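# Wind cable round a held reel's hub

## Task

While one gripper holds the reel, pin the cable close to one of its ends beneath a finger of that same gripper, then wrap the cable round the reel's hub for more than one complete turn, keeping it within roughly one cable thickness of the hub for almost the whole turn; any cable doubling back the opposite way between the flanges is subtracted from the turn. Declare completion only while that gripper keeps the reel still and lifted clear above the table, the other arm's moving parts are away from the reel and cable, and the other arm is not pressing hard against the holding arm.

## Robot and tools

Robot: two arms, left_arm and right_arm, each with a two-finger parallel gripper and a wrist camera. Bases sit near (+0.003, +0.259, 0) m for left_arm and (+0.013, -0.275, 0) m for right_arm, almost unrotated. A camera stand stands behind them.

Frames: the scene frame has its origin at table-top height halfway between the nominal bases, +x out over the table, +z up, +y toward left_arm (arm names do not match image sides). Reported hand positions (metres), quaternions (wxyz) and Hand targets are in this frame. Offsets you send are along the current Hand target's own axes. On each gripper, fingers point along its +z and move apart along its y; end_effector_position is the spot between the pads, about 1 cm short of the fingertips.

execute_actions(actions, cameras): actions is a list of actions; each action is a table of up to 15 rows, one row per 1/30 s step, and a short table repeats its final row to fill 15 steps. Every row is one flat list of 14 numbers in [-1, 1] covering both arms: left_arm dx, dy, dz, rx, ry, rz, opening, then right_arm in the same order. dx..rz are an offset, not a pose: measured from that arm's Hand target as it was when the action began (every row counts from that same start, not from the row before), scaled so 1.0 = 0.6 m or 180 degrees; rx, ry, rz form a single rotation vector. Repeating an offset in a later action moves further. opening is absolute: +1 fully open (0.094 m), -1 closed. Sending six zeros re-requests the current Hand target. Always send each gripper the opening it should keep; a 0 is a half-open command. cameras: list of names, ["all"], or []; an empty actions list returns state plus all images.

move(target, speed, blend, opening_speed, grip_force, blocking, cameras): target is one 14-number row as above, or a list of up to 15 such rows; every row is an offset from the Hand targets at the move's start, not from the previous row. Paths are straight, all arms finish together, within 10 s overall. speed: top speed in m/s, 0.002 to 2.9 (default 0.25), one value or one per row; rotation limited to twice that in rad/s. blend: corner rounding distance in m for lists (0 = stop at each row). opening_speed: per second on the -1..1 scale, at least 0.2; use it to close gently. grip_force: newtons per pad, 10 to 50, one value or one per arm; it persists, and low values close slowly. blocking=false returns after about 0.5 s while the move continues. The result adds a move: line (done, off_target, moving, held, fault, and limits such as paced or held). Moves do not avoid obstacles or the other arm.

wait(seconds 0 to 10, cameras) lets time pass with commands held. stop(cameras) brakes a running move. zoom_image(camera, region) enlarges part of the latest full image of cam_high, cam_low, cam_left_wrist or cam_right_wrist; region is [x0, y0, x1, y1] pixels from top-left, no more than 504 wide or tall. read_manual(section="licences") gives licence text only. finished_scene(scene) ends the scene for good; pass this scene's number (1 here).

Reading results: Hand target is the last commanded pose after clipping; grippers often rest a few cm short of it because of friction and load, which is not proof of contact; resend or add the missing offset. Tool commands lists present commands. grip_measured is the measured opening on the command scale (reads slightly wide when empty, narrower than a squeezed part); grip_effort_nm is gripper motor effort (negative = closing), not pad force. Joint velocities show "within noise" when an arm is still. Joint torques include the arm's own weight and drift. Motor temperatures: a MOTOR HOT line appears near 75 °C; at 90 °C the arm folds and stays idle; at 100 °C it collapses. Holding loads, stretching out, or pushing against something heats motors.

Motion notes: commanded orientation is clipped to within 40 degrees of the measured one each step, so large turns need several steps. Paths passing close to an arm's own base can flip its shoulder; route around it. Faster moves overshoot and hit harder; targets beyond a contact press harder. A blocked arm keeps pressing until commanded back past its gripper.

Gripping: past first touch the squeeze rises about 1 N per 0.001 of command, then jumps to the force limit around 20 N. Full force is about 50 to 64 N per pad. To release, command an opening well above grip_measured.

Cameras: cam_high (overhead), cam_low (front, low), cam_left_wrist, cam_right_wrist, all 896x504; calibrations are given in OpenCV form and may be off by a few mm or degrees.

Avoid: arm-to-arm contact (the clearance check does not guard grippers, housings or wrist cameras, and a firm press can fail the scene), grabbing the other arm's fingers, wrist camera cables touching anything, slamming into the table or fixtures, dropping the reel or letting anything leave the table, arm fault stops, and long strained holds that overheat motors.

Each tool is called as a command line: name --argument value for each argument, lists and objects as JSON in quotes; but a table of rows of numbers goes row by row, as --pt "numbers of a row", without its own name.

## Session

execute_actions --actions '[]'

Scene clock: 0.00 s.
left_arm: end_effector_position=(+0.3693, +0.2952, +0.1270) grip_measured=+1.000 grip_effort_nm=n/a end_effector_quat_wxyz=(+0.658, -0.099, +0.743, +0.072) | right_arm: end_effector_position=(+0.3957, -0.2962, +0.1410) grip_measured=+1.000 grip_effort_nm=n/a end_effector_quat_wxyz=(+0.668, +0.078, +0.739, -0.039)
Joint positions: left_arm=[-0.03 1.523 0.189 1.206 -0.28 -0.06 0.094] | right_arm=[-0.007 1.509 0.249 1.153 0.198 0.068 0.094]
Joint velocities: within noise
Joint torques (N m): no reading
Motor temperatures (°C): left_arm=[26 30 35 33 30 32 29] | right_arm=[30 33 38 32 27 26 28]
Heat: left arm: 35 °C; right arm: 38 °C.
Hand target: left_arm +0.3712, +0.2962, +0.1357; +0.669, -0.104, +0.733, +0.071 | right_arm +0.3973, -0.2953, +0.1463; +0.674, +0.079, +0.734, -0.035
Tool commands: left_gripper/opening=+1.0 right_gripper/opening=+1.0

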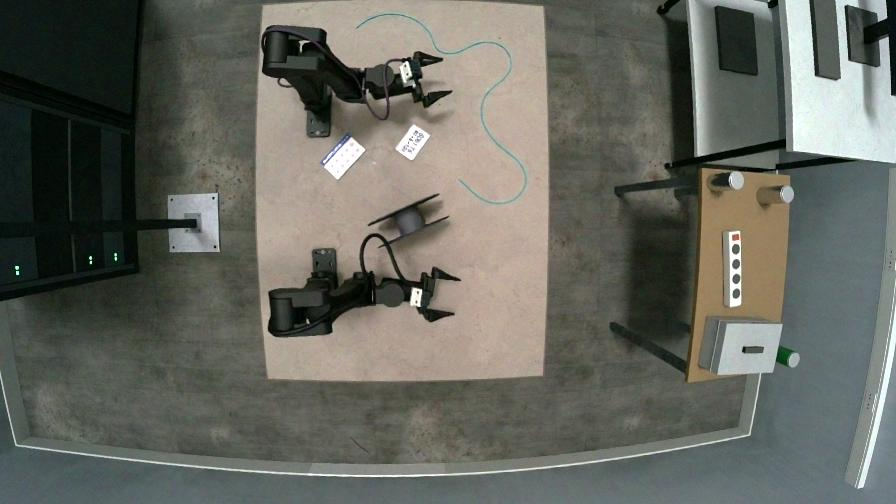

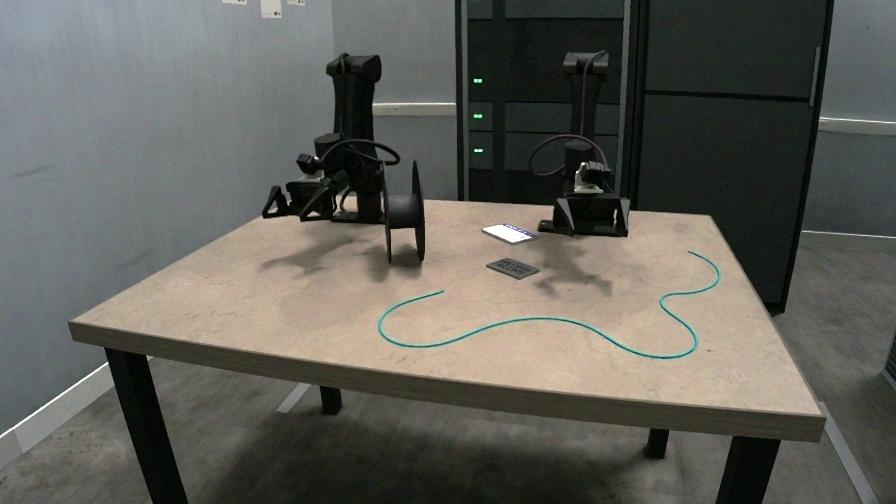

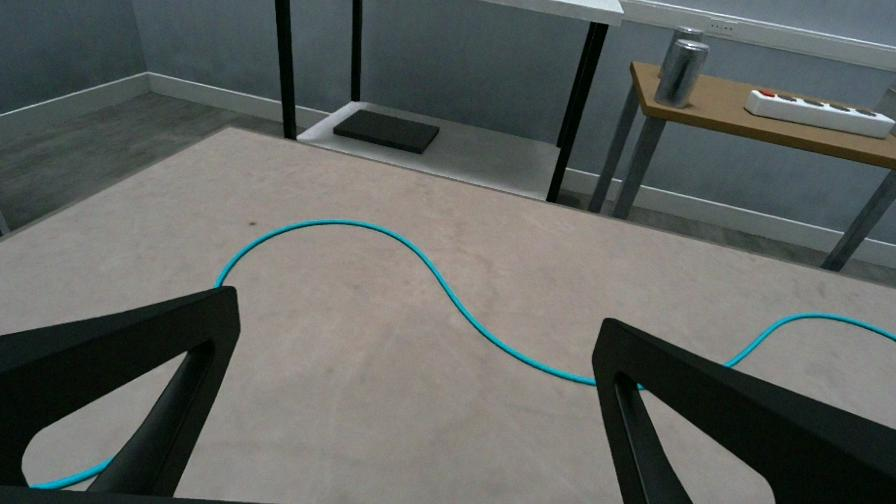

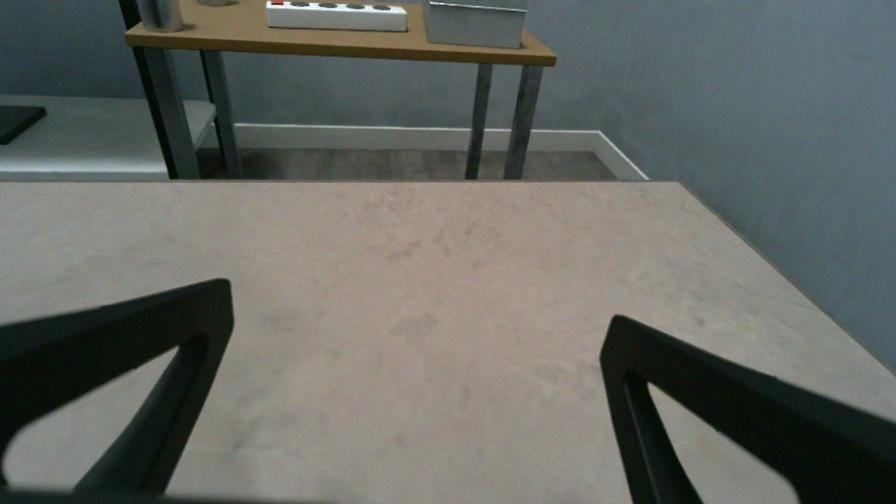

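zoom_image --camera "cam_high" --region '[350, 170, 470, 260]'

zoom_image --camera "cam_low" --region '[330, 130, 480, 280]'

zoom_image --camera "cam_high" --region '[260, 0, 560, 260]'

Scaled by 4.200 from the camera's 896x504 image, which has a finer 1280x720 frame.

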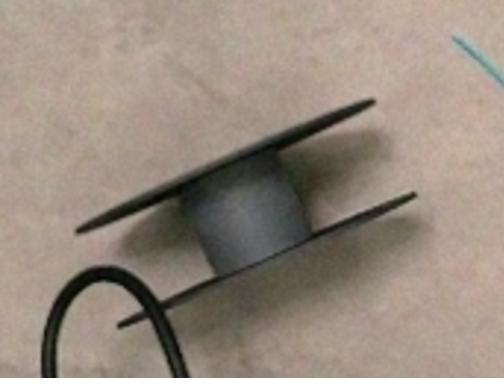

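Scaled by 3.360 from the camera's 896x504 image, which has a finer 1280x720 frame.

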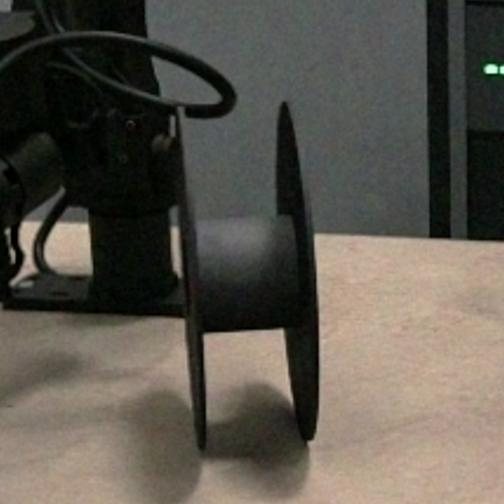

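Scaled by 1.680 from the camera's 896x504 image, which has a finer 1280x720 frame.

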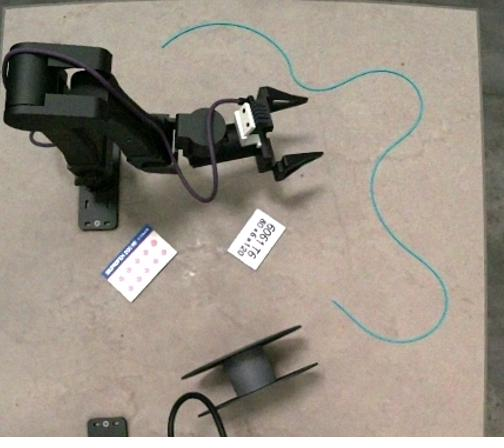

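move --pt "0 0 0 0 0 0 1 -0.265 0.015 -0.024 0 0 0 1" --pt "0 0 0 0 0 0 1 -0.223 0.2525 -0.233 -0.119 0.463 -0.158 1" --blend '[0.05,0]' --cameras '["all"]'

Scene clock: 90.87 s.
left_arm: end_effector_position=(+0.3693, +0.2952, +0.1270) grip_measured=+1.000 grip_effort_nm=0.00 end_effector_quat_wxyz=(+0.658, -0.099, +0.743, +0.072) | right_arm: end_effector_position=(+0.3053, -0.1338, +0.2980) grip_measured=+1.000 grip_effort_nm=0.05 end_effector_quat_wxyz=(+0.199, -0.193, +0.960, +0.040)
Joint positions: left_arm=[-0.03 1.523 0.189 1.206 -0.28 -0.06 0.094] | right_arm=[0.419 1.569 1.943 -1.538 0.026 0.06 0.094]
Joint torques (N m): left_arm=[0.01 -3.92 4.98 1.98 -0.04 0.01] | right_arm=[0.36 -7.12 6.64 0.32 -0.09 -0.07]
Motor temperatures (°C): left_arm=[26 30 36 42 30 31 29] | right_arm=[30 33 38 33 27 26 28]
Heat: left arm: 42 °C; right arm: 38 °C.
Hand target: left_arm +0.3712, +0.2962, +0.1357; +0.669, -0.104, +0.733, +0.071 | right_arm +0.2949, -0.1333, +0.3001; +0.000, -0.199, +0.980, +0.000
Off the commanded pose: left_arm 0.009 m, 2 deg | right_arm 0.011 m, 23 deg.
joint sent to its limit (right arm) — joint 4 (wrist pitch), lower limit. The joint targets are off in orientation, not in position.
move: off_target (right_arm)
camera_calibration:
cam_right_wrist: T_world_to_cam=[[0.475773, -0.877056, 0.0664293, -0.28949], [-0.878895, -0.471099, 0.0748878, 0.202543], [-0.0343859, -0.094014, -0.994977, 0.409534], [0, 0, 0, 1]] pos_world=[0.329827, -0.119979, 0.411539]

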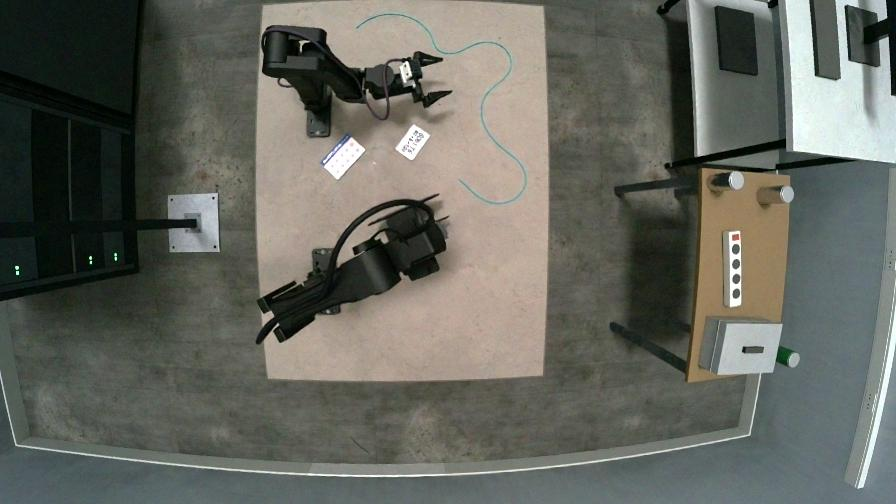

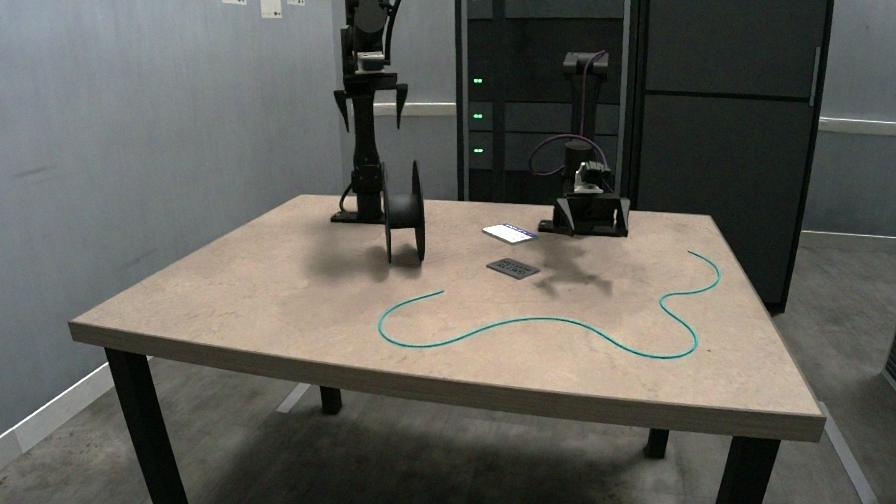

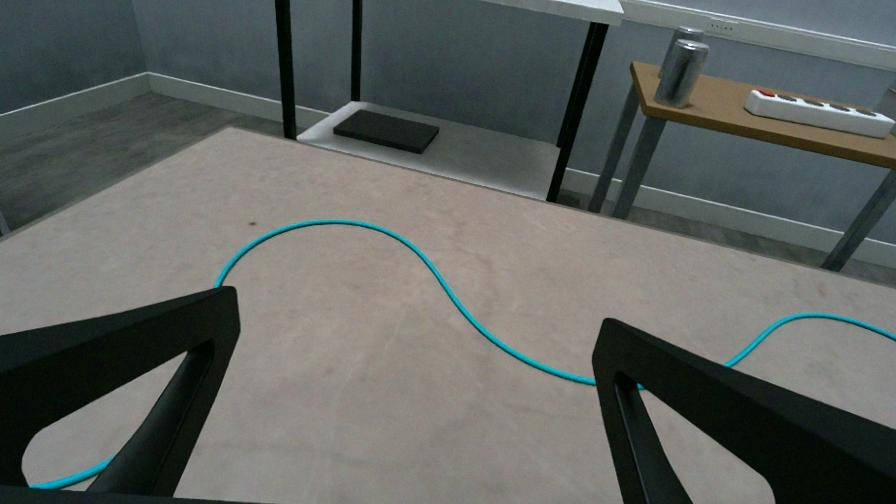

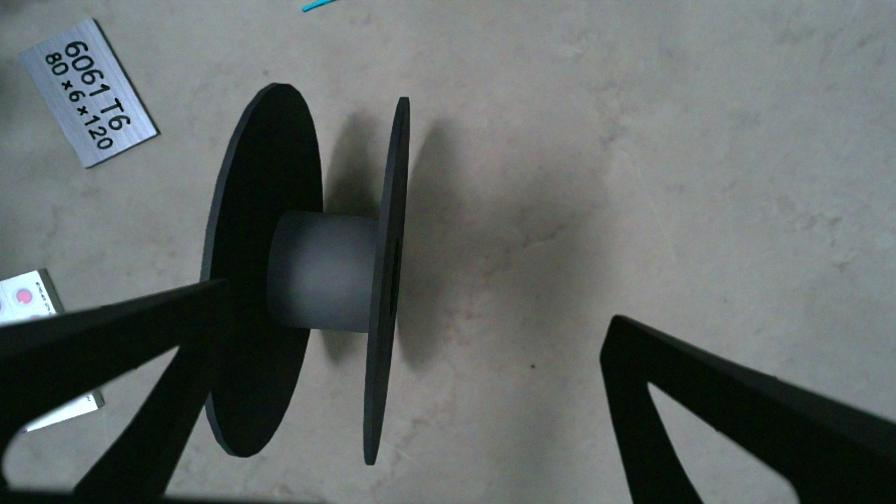

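move --target '[0,0,0,0,0,0,1,0,0.0133,0.117,0,0,0,0.4]' --speed 0.15 --cameras '["all"]'

Scene clock: 104.63 s.
left_arm: end_effector_position=(+0.3693, +0.2952, +0.1270) grip_measured=+1.000 grip_effort_nm=0.00 end_effector_quat_wxyz=(+0.658, -0.099, +0.743, +0.072) | right_arm: end_effector_position=(+0.2996, -0.1292, +0.2384) grip_measured=+0.402 grip_effort_nm=-0.07 end_effector_quat_wxyz=(+0.100, -0.201, +0.974, +0.015)
Joint positions: left_arm=[-0.03 1.523 0.189 1.206 -0.28 -0.06 0.094] | right_arm=[0.44 1.65 1.827 -1.545 0.026 0.074 0.066]
Joint torques (N m): left_arm=[0.02 -3.96 4.96 1.97 -0.04 0] | right_arm=[0.51 -5.74 5.87 0.12 -0.15 0.06]
Heat: left arm: 42 °C; right arm: 38 °C.
Hand target: left_arm +0.3712, +0.2962, +0.1357; +0.669, -0.104, +0.733, +0.071 | right_arm +0.2918, -0.1260, +0.2300; +0.000, -0.199, +0.980, +0.000
Off the commanded pose: left_arm 0.009 m, 2 deg | right_arm 0.012 m, 12 deg.
joint sent to its limit (right arm) — joint 4 (wrist pitch), lower limit. The joint targets are off in orientation, not in position.
move: off_target (right_arm)
camera_calibration:
cam_right_wrist: T_world_to_cam=[[0.493494, -0.867999, 0.055147, -0.280267], [-0.842875, -0.461643, 0.276494, 0.146561], [-0.214538, -0.18293, -0.959432, 0.384412], [0, 0, 0, 1]] pos_world=[0.344314, -0.105292, 0.34375]

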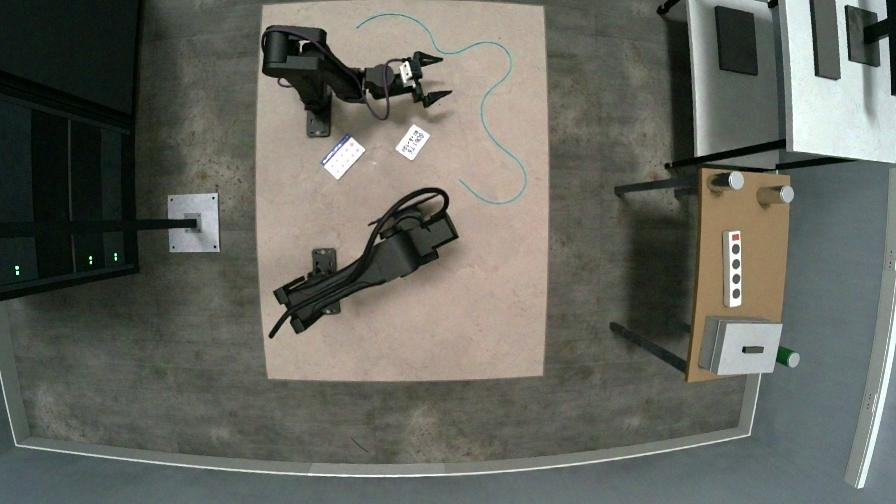

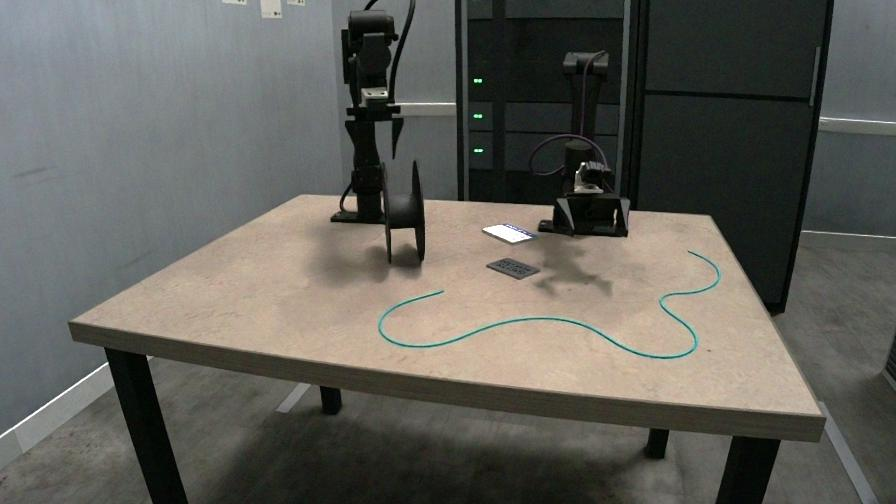

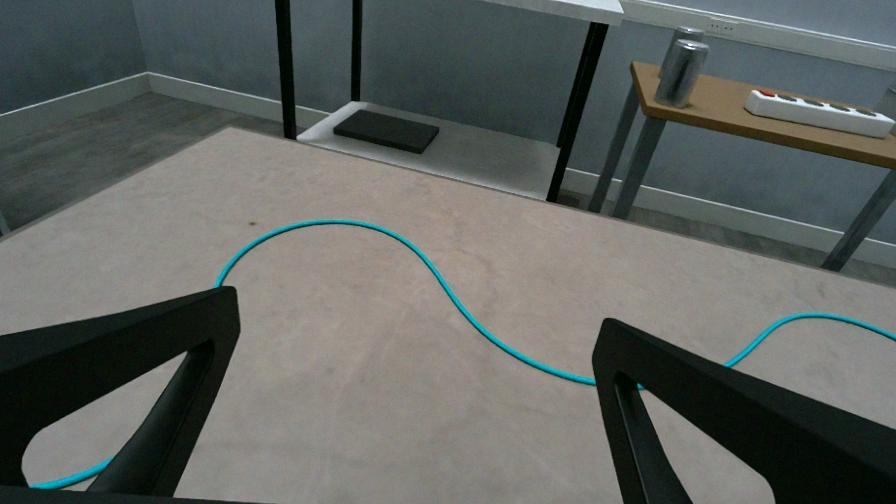

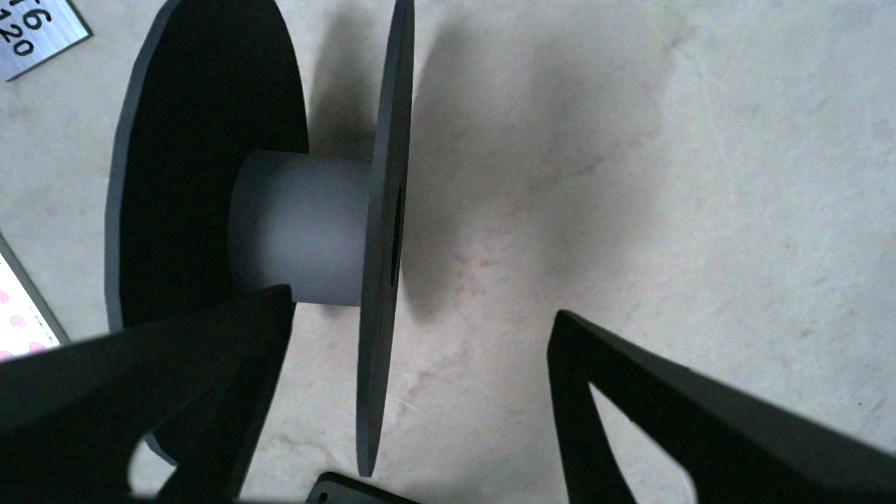

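move --target '[0,0,0,0,0,0,1,0,0.0225,0.108,0,0,0,0.4]' --speed 0.1 --cameras '["cam_right_wrist"]'

Scene clock: 109.70 s.
left_arm: end_effector_position=(+0.3693, +0.2952, +0.1270) grip_measured=+1.000 grip_effort_nm=0.00 end_effector_quat_wxyz=(+0.658, -0.099, +0.743, +0.072) | right_arm: end_effector_position=(+0.2846, -0.1218, +0.1721) grip_measured=+0.402 grip_effort_nm=-0.07 end_effector_quat_wxyz=(+0.001, -0.202, +0.979, -0.012)
Joint positions: left_arm=[-0.03 1.523 0.189 1.206 -0.28 -0.06 0.094] | right_arm=[0.482 1.742 1.676 -1.51 0.023 0.117 0.066]
Joint torques (N m): left_arm=[0.01 -3.96 4.97 1.98 -0.03 0] | right_arm=[0.79 -6.78 6.06 0.34 -0.11 0.07]
Heat: left arm: 43 °C; right arm: 38 °C.
Hand target: left_arm +0.3712, +0.2962, +0.1357; +0.669, -0.104, +0.733, +0.071 | right_arm +0.2865, -0.1136, +0.1651; +0.000, -0.199, +0.980, +0.000
Off the commanded pose: left_arm 0.009 m, 2 deg | right_arm 0.011 m, 1 deg.
move: off_target (right_arm)
camera_calibration:
cam_right_wrist: T_world_to_cam=[[0.501646, -0.863947, 0.0441143, -0.262776], [-0.774944, -0.426133, 0.466768, 0.107832], [-0.384464, -0.268338, -0.883279, 0.343852], [0, 0, 0, 1]] pos_world=[0.347584, -0.0888053, 0.264977]
Images, in order (width x height): cam_right_wrist 896x504.

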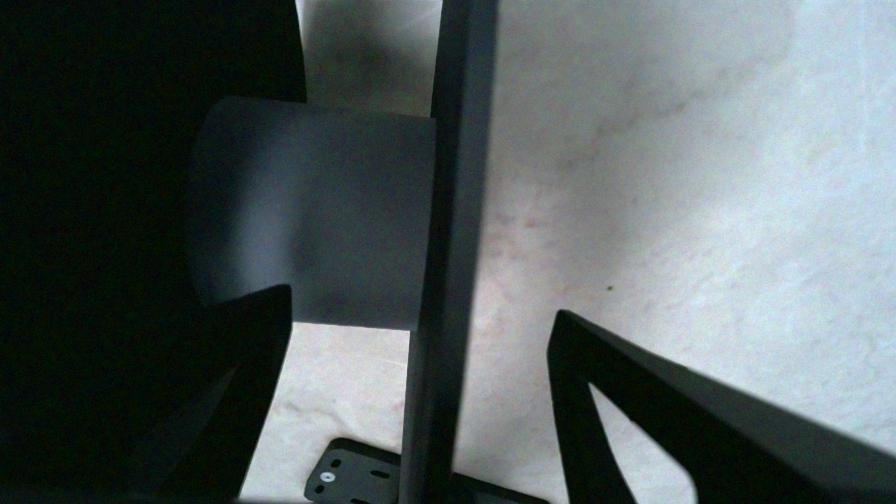

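move --target '[0,0,0,0,0,0,1,0,0,0,0,0,0,-1]' --opening_speed 0.5 --cameras '["cam_right_wrist"]'

move --target '[0,0,0,0,0,0,1,0,0,-0.06,0,0,0,-1]' --speed 0.1 --cameras '["all"]'

Scene clock: 115.80 s.
left_arm: end_effector_position=(+0.3693, +0.2952, +0.1270) grip_measured=+1.000 grip_effort_nm=-0.01 end_effector_quat_wxyz=(+0.658, -0.099, +0.743, +0.072) | right_arm: end_effector_position=(+0.2834, -0.1197, +0.1721) grip_measured=-0.923 grip_effort_nm=-0.98 end_effector_quat_wxyz=(-0.001, -0.202, +0.979, -0.005)
Joint positions: left_arm=[-0.03 1.523 0.189 1.206 -0.28 -0.06 0.094] | right_arm=[0.482 1.742 1.676 -1.51 0.009 0.117 0.004]
Joint torques (N m): left_arm=[-0.01 -3.96 4.98 1.98 -0.04 0.01] | right_arm=[0.57 -6.56 5.87 0.3 -0.11 0.1]
Heat: left arm: 43 °C; right arm: 38 °C.
Hand target: left_arm +0.3712, +0.2962, +0.1357; +0.669, -0.104, +0.733, +0.071 | right_arm +0.2865, -0.1136, +0.1651; +0.000, -0.199, +0.980, +0.000
Off the commanded pose: left_arm 0.009 m, 2 deg | right_arm 0.010 m, 1 deg.
move: done
camera_calibration:
cam_right_wrist: T_world_to_cam=[[0.501851, -0.864422, 0.0303552, -0.257965], [-0.771756, -0.431654, 0.466977, 0.106167], [-0.390562, -0.25778, -0.883748, 0.346941], [0, 0, 0, 1]] pos_world=[0.346897, -0.0877289, 0.264862]
Images, in order (width x height): cam_right_wrist 896x504.

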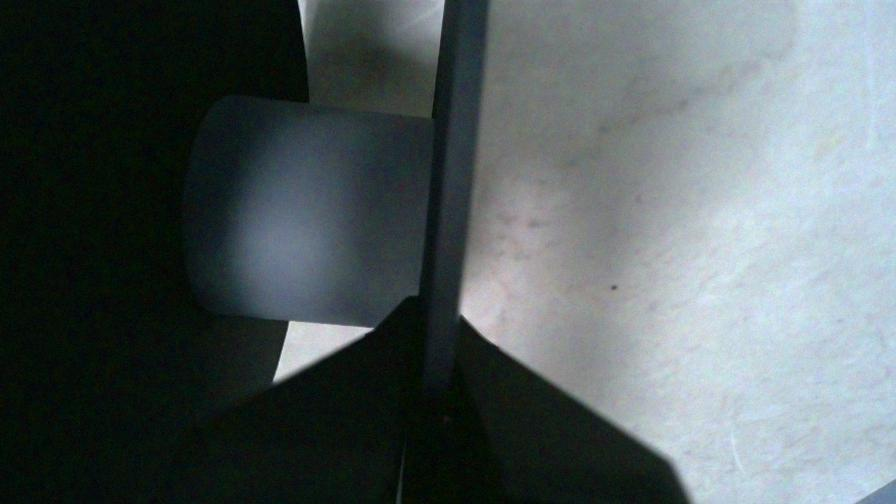

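Scene clock: 116.93 s.
left_arm: end_effector_position=(+0.3693, +0.2952, +0.1270) grip_measured=+1.000 grip_effort_nm=0.00 end_effector_quat_wxyz=(+0.658, -0.099, +0.743, +0.072) | right_arm: end_effector_position=(+0.2877, -0.1194, +0.1852) grip_measured=-0.923 grip_effort_nm=-0.98 end_effector_quat_wxyz=(+0.007, -0.202, +0.979, -0.008)
Joint positions: left_arm=[-0.03 1.523 0.189 1.206 -0.28 -0.06 0.094] | right_arm=[0.482 1.754 1.744 -1.551 0.02 0.117 0.004]
Joint torques (N m): left_arm=[0.01 -3.93 4.98 1.98 -0.04 0.01] | right_arm=[0.55 -9.83 9.73 -0.13 -0.12 0.06]
Heat: left arm: 43 °C; right arm: 38 °C.
Hand target: left_arm +0.3712, +0.2962, +0.1357; +0.669, -0.104, +0.733, +0.071 | right_arm +0.2865, -0.1135, +0.2012; +0.000, -0.199, +0.980, +0.000
Off the commanded pose: left_arm 0.009 m, 2 deg | right_arm 0.017 m, 1 deg.
joint sent to its limit (right arm) — joint 4 (wrist pitch), lower limit. The joint targets are off in orientation, not in position.
move: off_target (right_arm)
camera_calibration:
cam_right_wrist: T_world_to_cam=[[0.501229, -0.864336, 0.0411332, -0.262128], [-0.779797, -0.430579, 0.454442, 0.108329], [-0.37508, -0.259855, -0.889826, 0.35673], [0, 0, 0, 1]] pos_world=[0.349663, -0.0872243, 0.27898]

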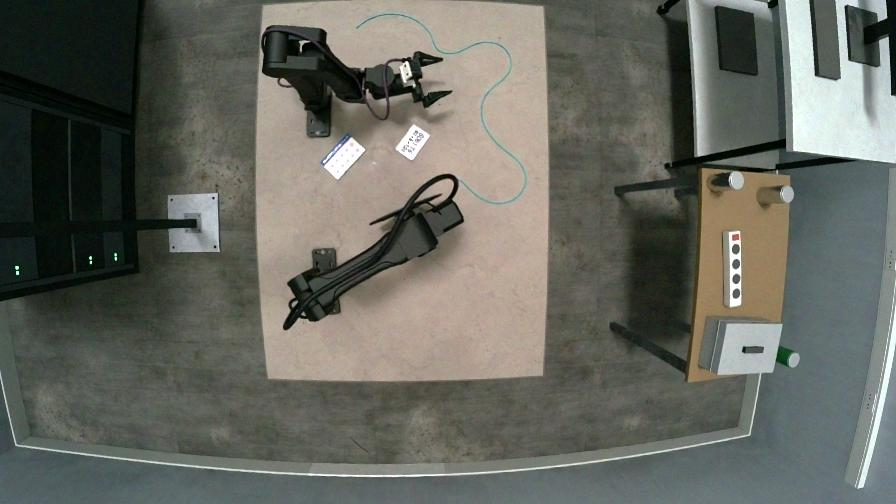

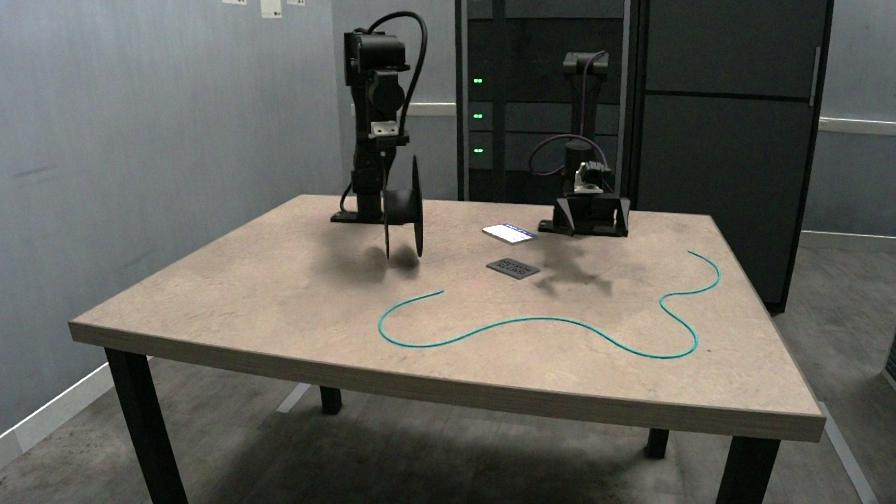

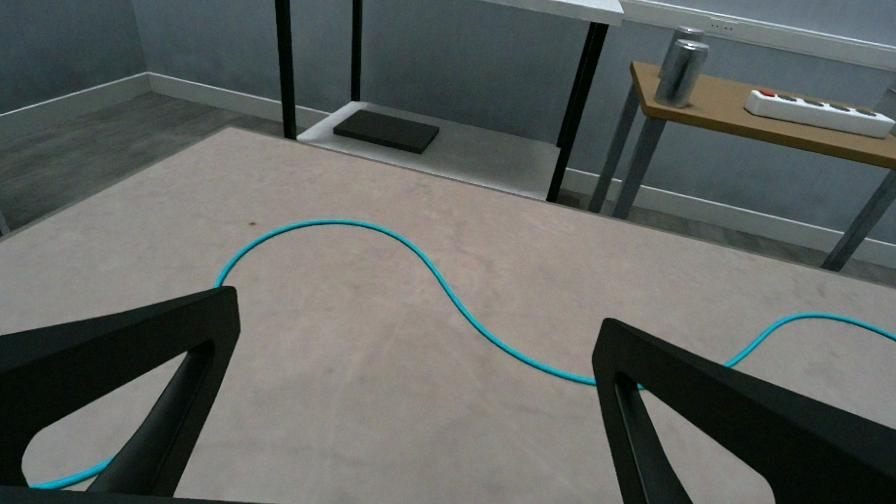

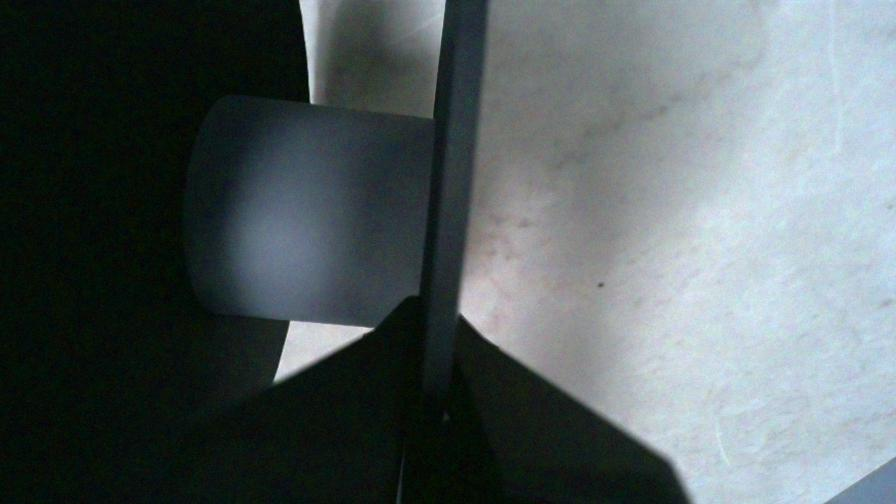

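move --pt "0 0 0 0 0 0 1 0 0 -0.08 0 0 0 -1" --pt "0 0 0 0 0 0 1 -0.233 -0.198 -0.08 0 0 0 -1" --speed 0.15 --blend '[0.03,0]' --cameras '["all"]'

Scene clock: 122.77 s.
left_arm: end_effector_position=(+0.3693, +0.2952, +0.1270) grip_measured=+1.000 grip_effort_nm=0.00 end_effector_quat_wxyz=(+0.658, -0.099, +0.743, +0.072) | right_arm: end_effector_position=(+0.4581, -0.1722, +0.2443) grip_measured=-0.923 grip_effort_nm=-0.98 end_effector_quat_wxyz=(+0.173, -0.194, +0.966, -0.003)
Joint positions: left_arm=[-0.03 1.523 0.189 1.206 -0.28 -0.06 0.094] | right_arm=[0.19 2.13 2.466 -1.559 0.018 -0.167 0.004]
Joint torques (N m): left_arm=[-0.01 -3.9 4.98 1.98 -0.04 0.01] | right_arm=[-0.03 -9.54 9.5 0.53 -0.11 -0.1]
Heat: left arm: 43 °C; right arm: 38 °C.
Hand target: left_arm +0.3712, +0.2962, +0.1357; +0.669, -0.104, +0.733, +0.071 | right_arm +0.4616, -0.1684, +0.2490; +0.000, -0.199, +0.980, +0.000
Off the commanded pose: left_arm 0.009 m, 2 deg | right_arm 0.007 m, 20 deg.
joint sent to its limit (right arm) — joint 4 (wrist pitch), lower limit. The joint targets are off in orientation, not in position.
move: off_target (right_arm); blend cut to 0.0244 m at target 1
camera_calibration:
cam_right_wrist: T_world_to_cam=[[0.465452, -0.875108, 0.132438, -0.403462], [-0.88225, -0.446803, 0.148331, 0.310489], [-0.0706321, -0.185884, -0.98003, 0.35483], [0, 0, 0, 1]] pos_world=[0.486784, -0.148388, 0.355123]

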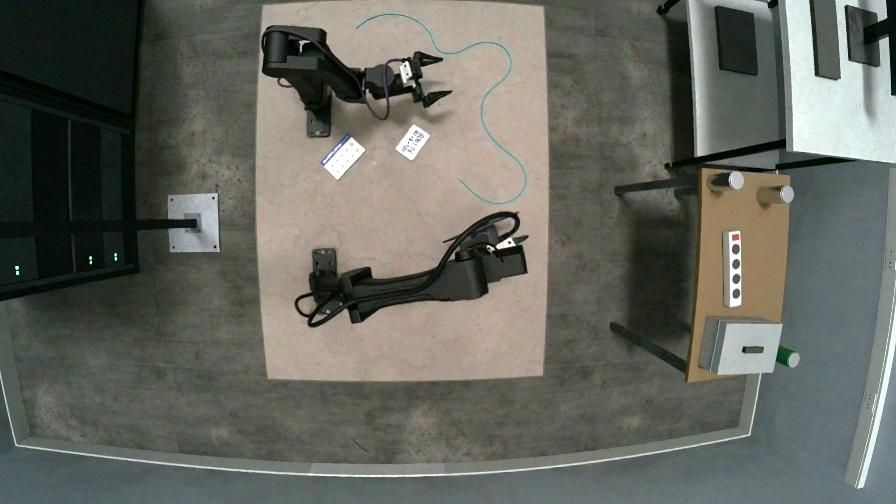

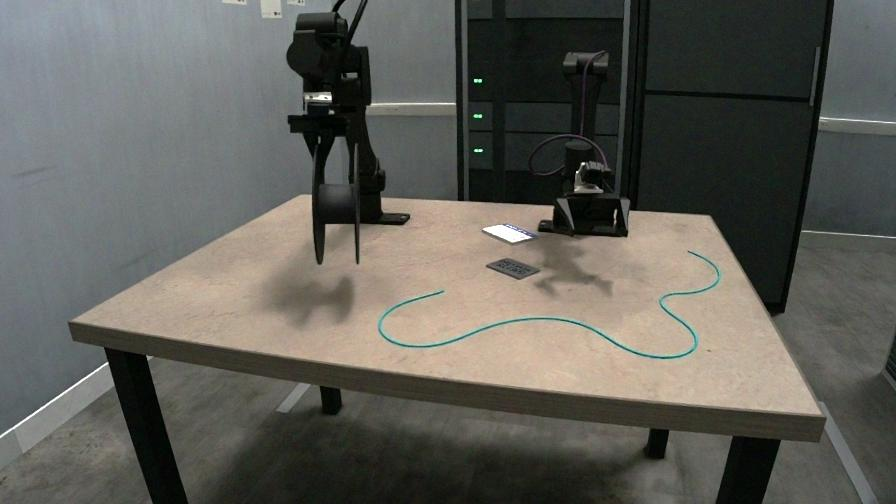

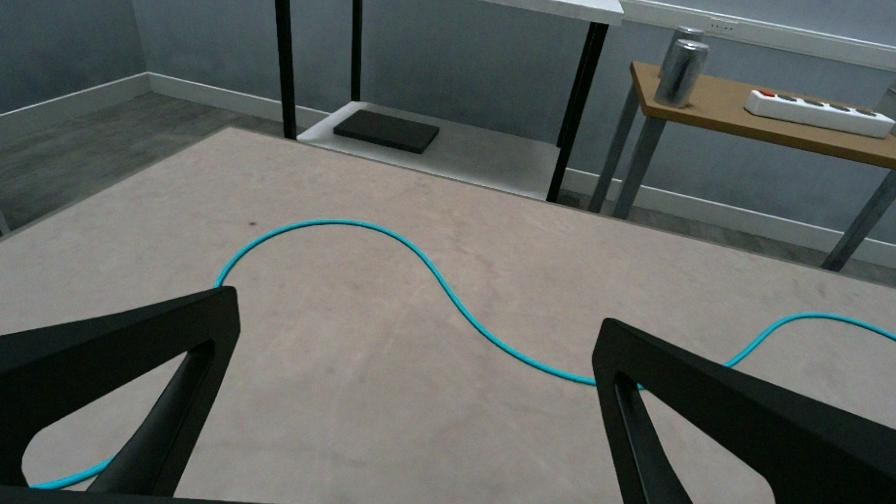

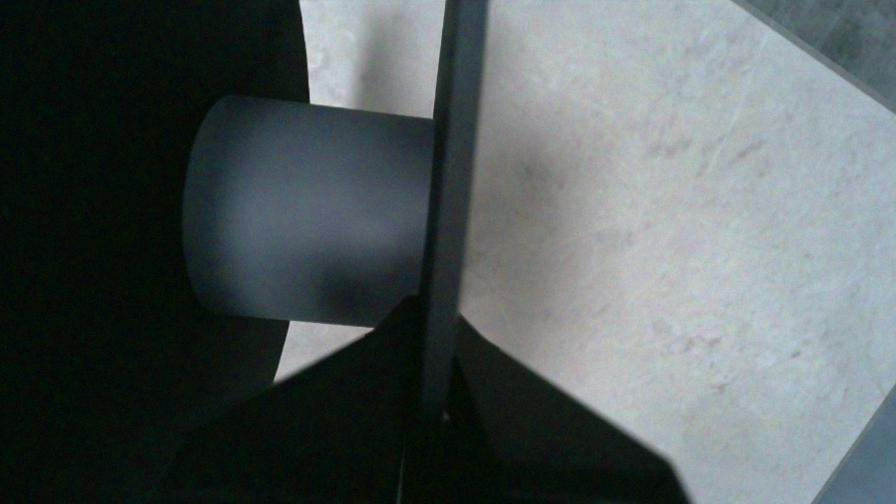

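move --pt "0 0 0 0 0 0 1 0.052 -0.003 0.0 0 -0.25 0 -1" --pt "0 0 0 0 0 0 1 0.052 -0.003 0.117 0 -0.25 0 -1" --speed 0.12 --cameras '["cam_low"]'

zoom_image --camera "cam_low" --region '[250, 150, 430, 320]'

Scene clock: 131.77 s.
left_arm: end_effector_position=(+0.3693, +0.2952, +0.1270) grip_measured=+1.000 grip_effort_nm=0.00 end_effector_quat_wxyz=(+0.658, -0.099, +0.743, +0.072) | right_arm: end_effector_position=(+0.4265, -0.1865, +0.1662) grip_measured=-0.923 grip_effort_nm=-0.98 end_effector_quat_wxyz=(+0.342, -0.184, +0.919, +0.063)
Joint positions: left_arm=[-0.03 1.523 0.189 1.206 -0.28 -0.06 0.094] | right_arm=[0.102 1.539 1.197 -0.533 -0.152 -0.195 0.004]
Joint torques (N m): left_arm=[0.02 -3.9 4.97 1.98 -0.04 0.01] | right_arm=[-0.53 -8.99 6.6 1.79 -0.3 -0.03]
Heat: left arm: 43 °C; right arm: 38 °C.
Hand target: left_arm +0.3712, +0.2962, +0.1357; +0.669, -0.104, +0.733, +0.071 | right_arm +0.4335, -0.1823, +0.1790; +0.375, -0.184, +0.905, +0.076
Off the commanded pose: left_arm 0.009 m, 2 deg | right_arm 0.015 m, 4 deg.
move: off_target (right_arm)
Images, in order (width x height): cam_low 896x504.

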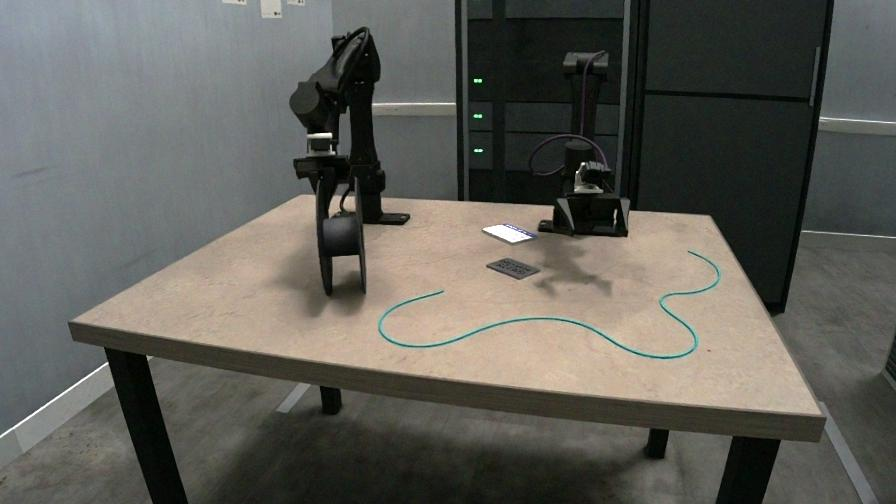

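Scaled by 2.800 from the camera's 896x504 image, which has a finer 1280x720 frame.

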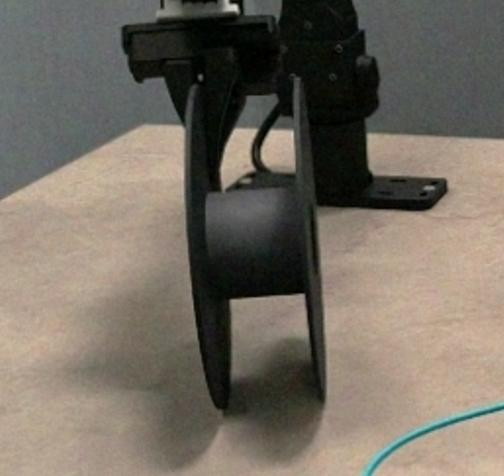

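move --target '[0,0,0,0,0,0,1,0.014,0,0.014,0,0,0,-1]' --speed 0.03

move --target '[0,0,0,0,0,0,1,0.01,0,0.01,0,0,0,-1]' --speed 0.03 --cameras '["cam_low"]'

zoom_image --camera "cam_low" --region '[250, 150, 430, 320]'

Scene clock: 135.87 s.
left_arm: end_effector_position=(+0.3693, +0.2952, +0.1270) grip_measured=+1.000 grip_effort_nm=0.00 end_effector_quat_wxyz=(+0.658, -0.099, +0.743, +0.072) | right_arm: end_effector_position=(+0.4330, -0.1848, +0.1643) grip_measured=-0.923 grip_effort_nm=-0.98 end_effector_quat_wxyz=(+0.361, -0.185, +0.912, +0.064)
Joint positions: left_arm=[-0.03 1.523 0.189 1.206 -0.28 -0.06 0.094] | right_arm=[0.102 1.539 1.162 -0.456 -0.157 -0.195 0.004]
Joint torques (N m): left_arm=[0.01 -3.95 5 1.97 -0.05 0.01] | right_arm=[-0.66 -8.38 6.41 1.55 -0.28 0.05]
Heat: left arm: 43 °C; right arm: 38 °C.
Hand target: left_arm +0.3712, +0.2962, +0.1357; +0.669, -0.104, +0.733, +0.071 | right_arm +0.4335, -0.1823, +0.1670; +0.375, -0.184, +0.905, +0.076
Off the commanded pose: left_arm 0.009 m, 2 deg | right_arm 0.004 m, 2 deg.
move: done

Scene clock: 137.03 s.
left_arm: end_effector_position=(+0.3693, +0.2952, +0.1270) grip_measured=+1.000 grip_effort_nm=0.00 end_effector_quat_wxyz=(+0.658, -0.099, +0.743, +0.072) | right_arm: end_effector_position=(+0.4372, -0.1836, +0.1633) grip_measured=-0.923 grip_effort_nm=-0.98 end_effector_quat_wxyz=(+0.375, -0.185, +0.906, +0.065)
Joint positions: left_arm=[-0.03 1.523 0.189 1.206 -0.28 -0.06 0.094] | right_arm=[0.102 1.539 1.138 -0.403 -0.16 -0.195 0.004]
Joint torques (N m): left_arm=[0.01 -3.9 4.97 1.97 -0.05 0.01] | right_arm=[-0.73 -7.9 5.72 1.38 -0.21 0.05]
Heat: left arm: 43 °C; right arm: 38 °C.
Hand target: left_arm +0.3712, +0.2962, +0.1357; +0.669, -0.104, +0.733, +0.071 | right_arm +0.4335, -0.1823, +0.1586; +0.375, -0.184, +0.905, +0.076
Off the commanded pose: left_arm 0.009 m, 2 deg | right_arm 0.006 m, 1 deg.
move: done
Images, in order (width x height): cam_low 896x504.

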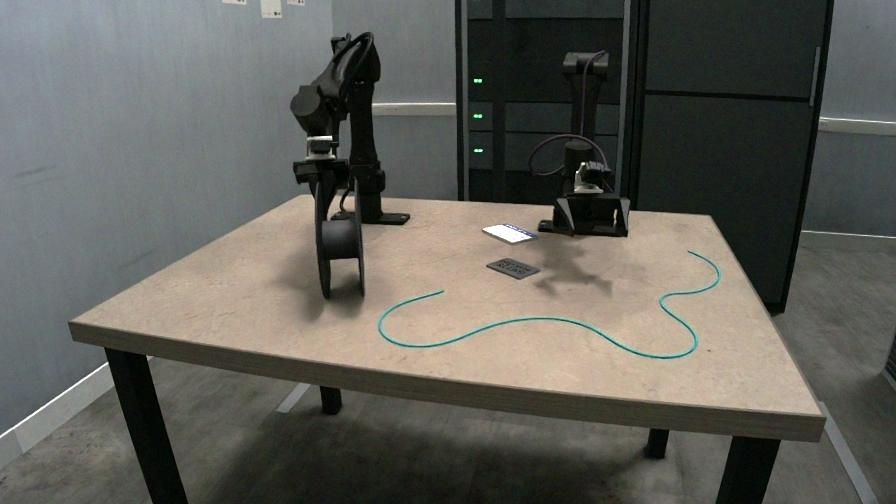

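Scaled by 2.800 from the camera's 896x504 image, which has a finer 1280x720 frame.

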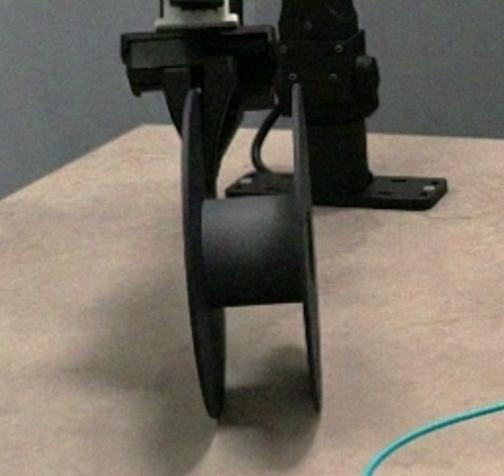

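move --target '[0,0,0,0,0,0,1,0.012,0,0.012,0,0,0,-1]' --speed 0.03

move --target '[0,0,0,0,0,0,1,0.010,0,0.010,0,0,0,-1]' --speed 0.03 --cameras '["cam_low"]'

zoom_image --camera "cam_low" --region '[250, 150, 430, 320]'

Scene clock: 141.27 s.
left_arm: end_effector_position=(+0.3693, +0.2952, +0.1270) grip_measured=+1.000 grip_effort_nm=0.00 end_effector_quat_wxyz=(+0.658, -0.099, +0.743, +0.072) | right_arm: end_effector_position=(+0.4410, -0.1819, +0.1616) grip_measured=-0.923 grip_effort_nm=-0.98 end_effector_quat_wxyz=(+0.389, -0.185, +0.900, +0.067)
Joint positions: left_arm=[-0.03 1.523 0.189 1.206 -0.28 -0.06 0.094] | right_arm=[0.102 1.539 1.109 -0.343 -0.166 -0.191 0.004]
Joint torques (N m): left_arm=[0.03 -3.92 4.98 1.98 -0.04 0.02] | right_arm=[-0.57 -7.02 5.44 1.24 -0.16 0.03]
Heat: left arm: 43 °C; right arm: 38 °C.
Hand target: left_arm +0.3712, +0.2962, +0.1357; +0.669, -0.104, +0.733, +0.071 | right_arm +0.4335, -0.1823, +0.1484; +0.375, -0.184, +0.905, +0.076
Off the commanded pose: left_arm 0.009 m, 2 deg | right_arm 0.015 m, 2 deg.
move: off_target (right_arm)

Scene clock: 142.27 s.
left_arm: end_effector_position=(+0.3693, +0.2952, +0.1270) grip_measured=+1.000 grip_effort_nm=0.00 end_effector_quat_wxyz=(+0.658, -0.099, +0.743, +0.072) | right_arm: end_effector_position=(+0.4439, -0.1807, +0.1604) grip_measured=-0.923 grip_effort_nm=-0.98 end_effector_quat_wxyz=(+0.400, -0.184, +0.895, +0.070)
Joint positions: left_arm=[-0.03 1.523 0.189 1.206 -0.28 -0.06 0.094] | right_arm=[0.102 1.539 1.085 -0.294 -0.171 -0.185 0.004]
Joint torques (N m): left_arm=[-0.01 -3.92 4.96 1.98 -0.04 0.02] | right_arm=[-0.44 -6.56 5.14 1.09 -0.17 0.03]
Heat: left arm: 43 °C; right arm: 38 °C.
Hand target: left_arm +0.3712, +0.2962, +0.1357; +0.669, -0.104, +0.733, +0.071 | right_arm +0.4335, -0.1823, +0.1399; +0.375, -0.184, +0.905, +0.076
Off the commanded pose: left_arm 0.009 m, 2 deg | right_arm 0.023 m, 3 deg.
move: off_target (right_arm)
Images, in order (width x height): cam_low 896x504.

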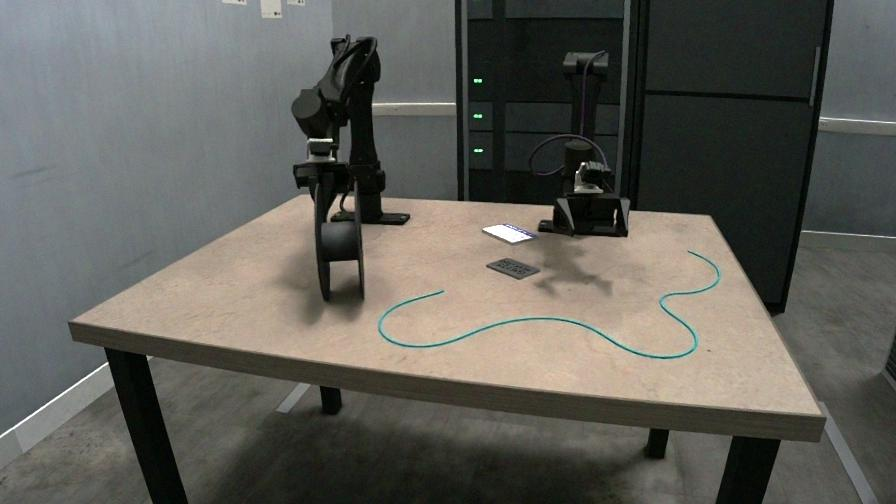

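Scaled by 2.800 from the camera's 896x504 image, which has a finer 1280x720 frame.

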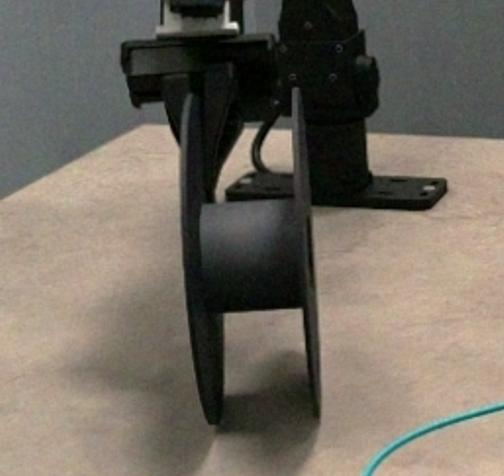

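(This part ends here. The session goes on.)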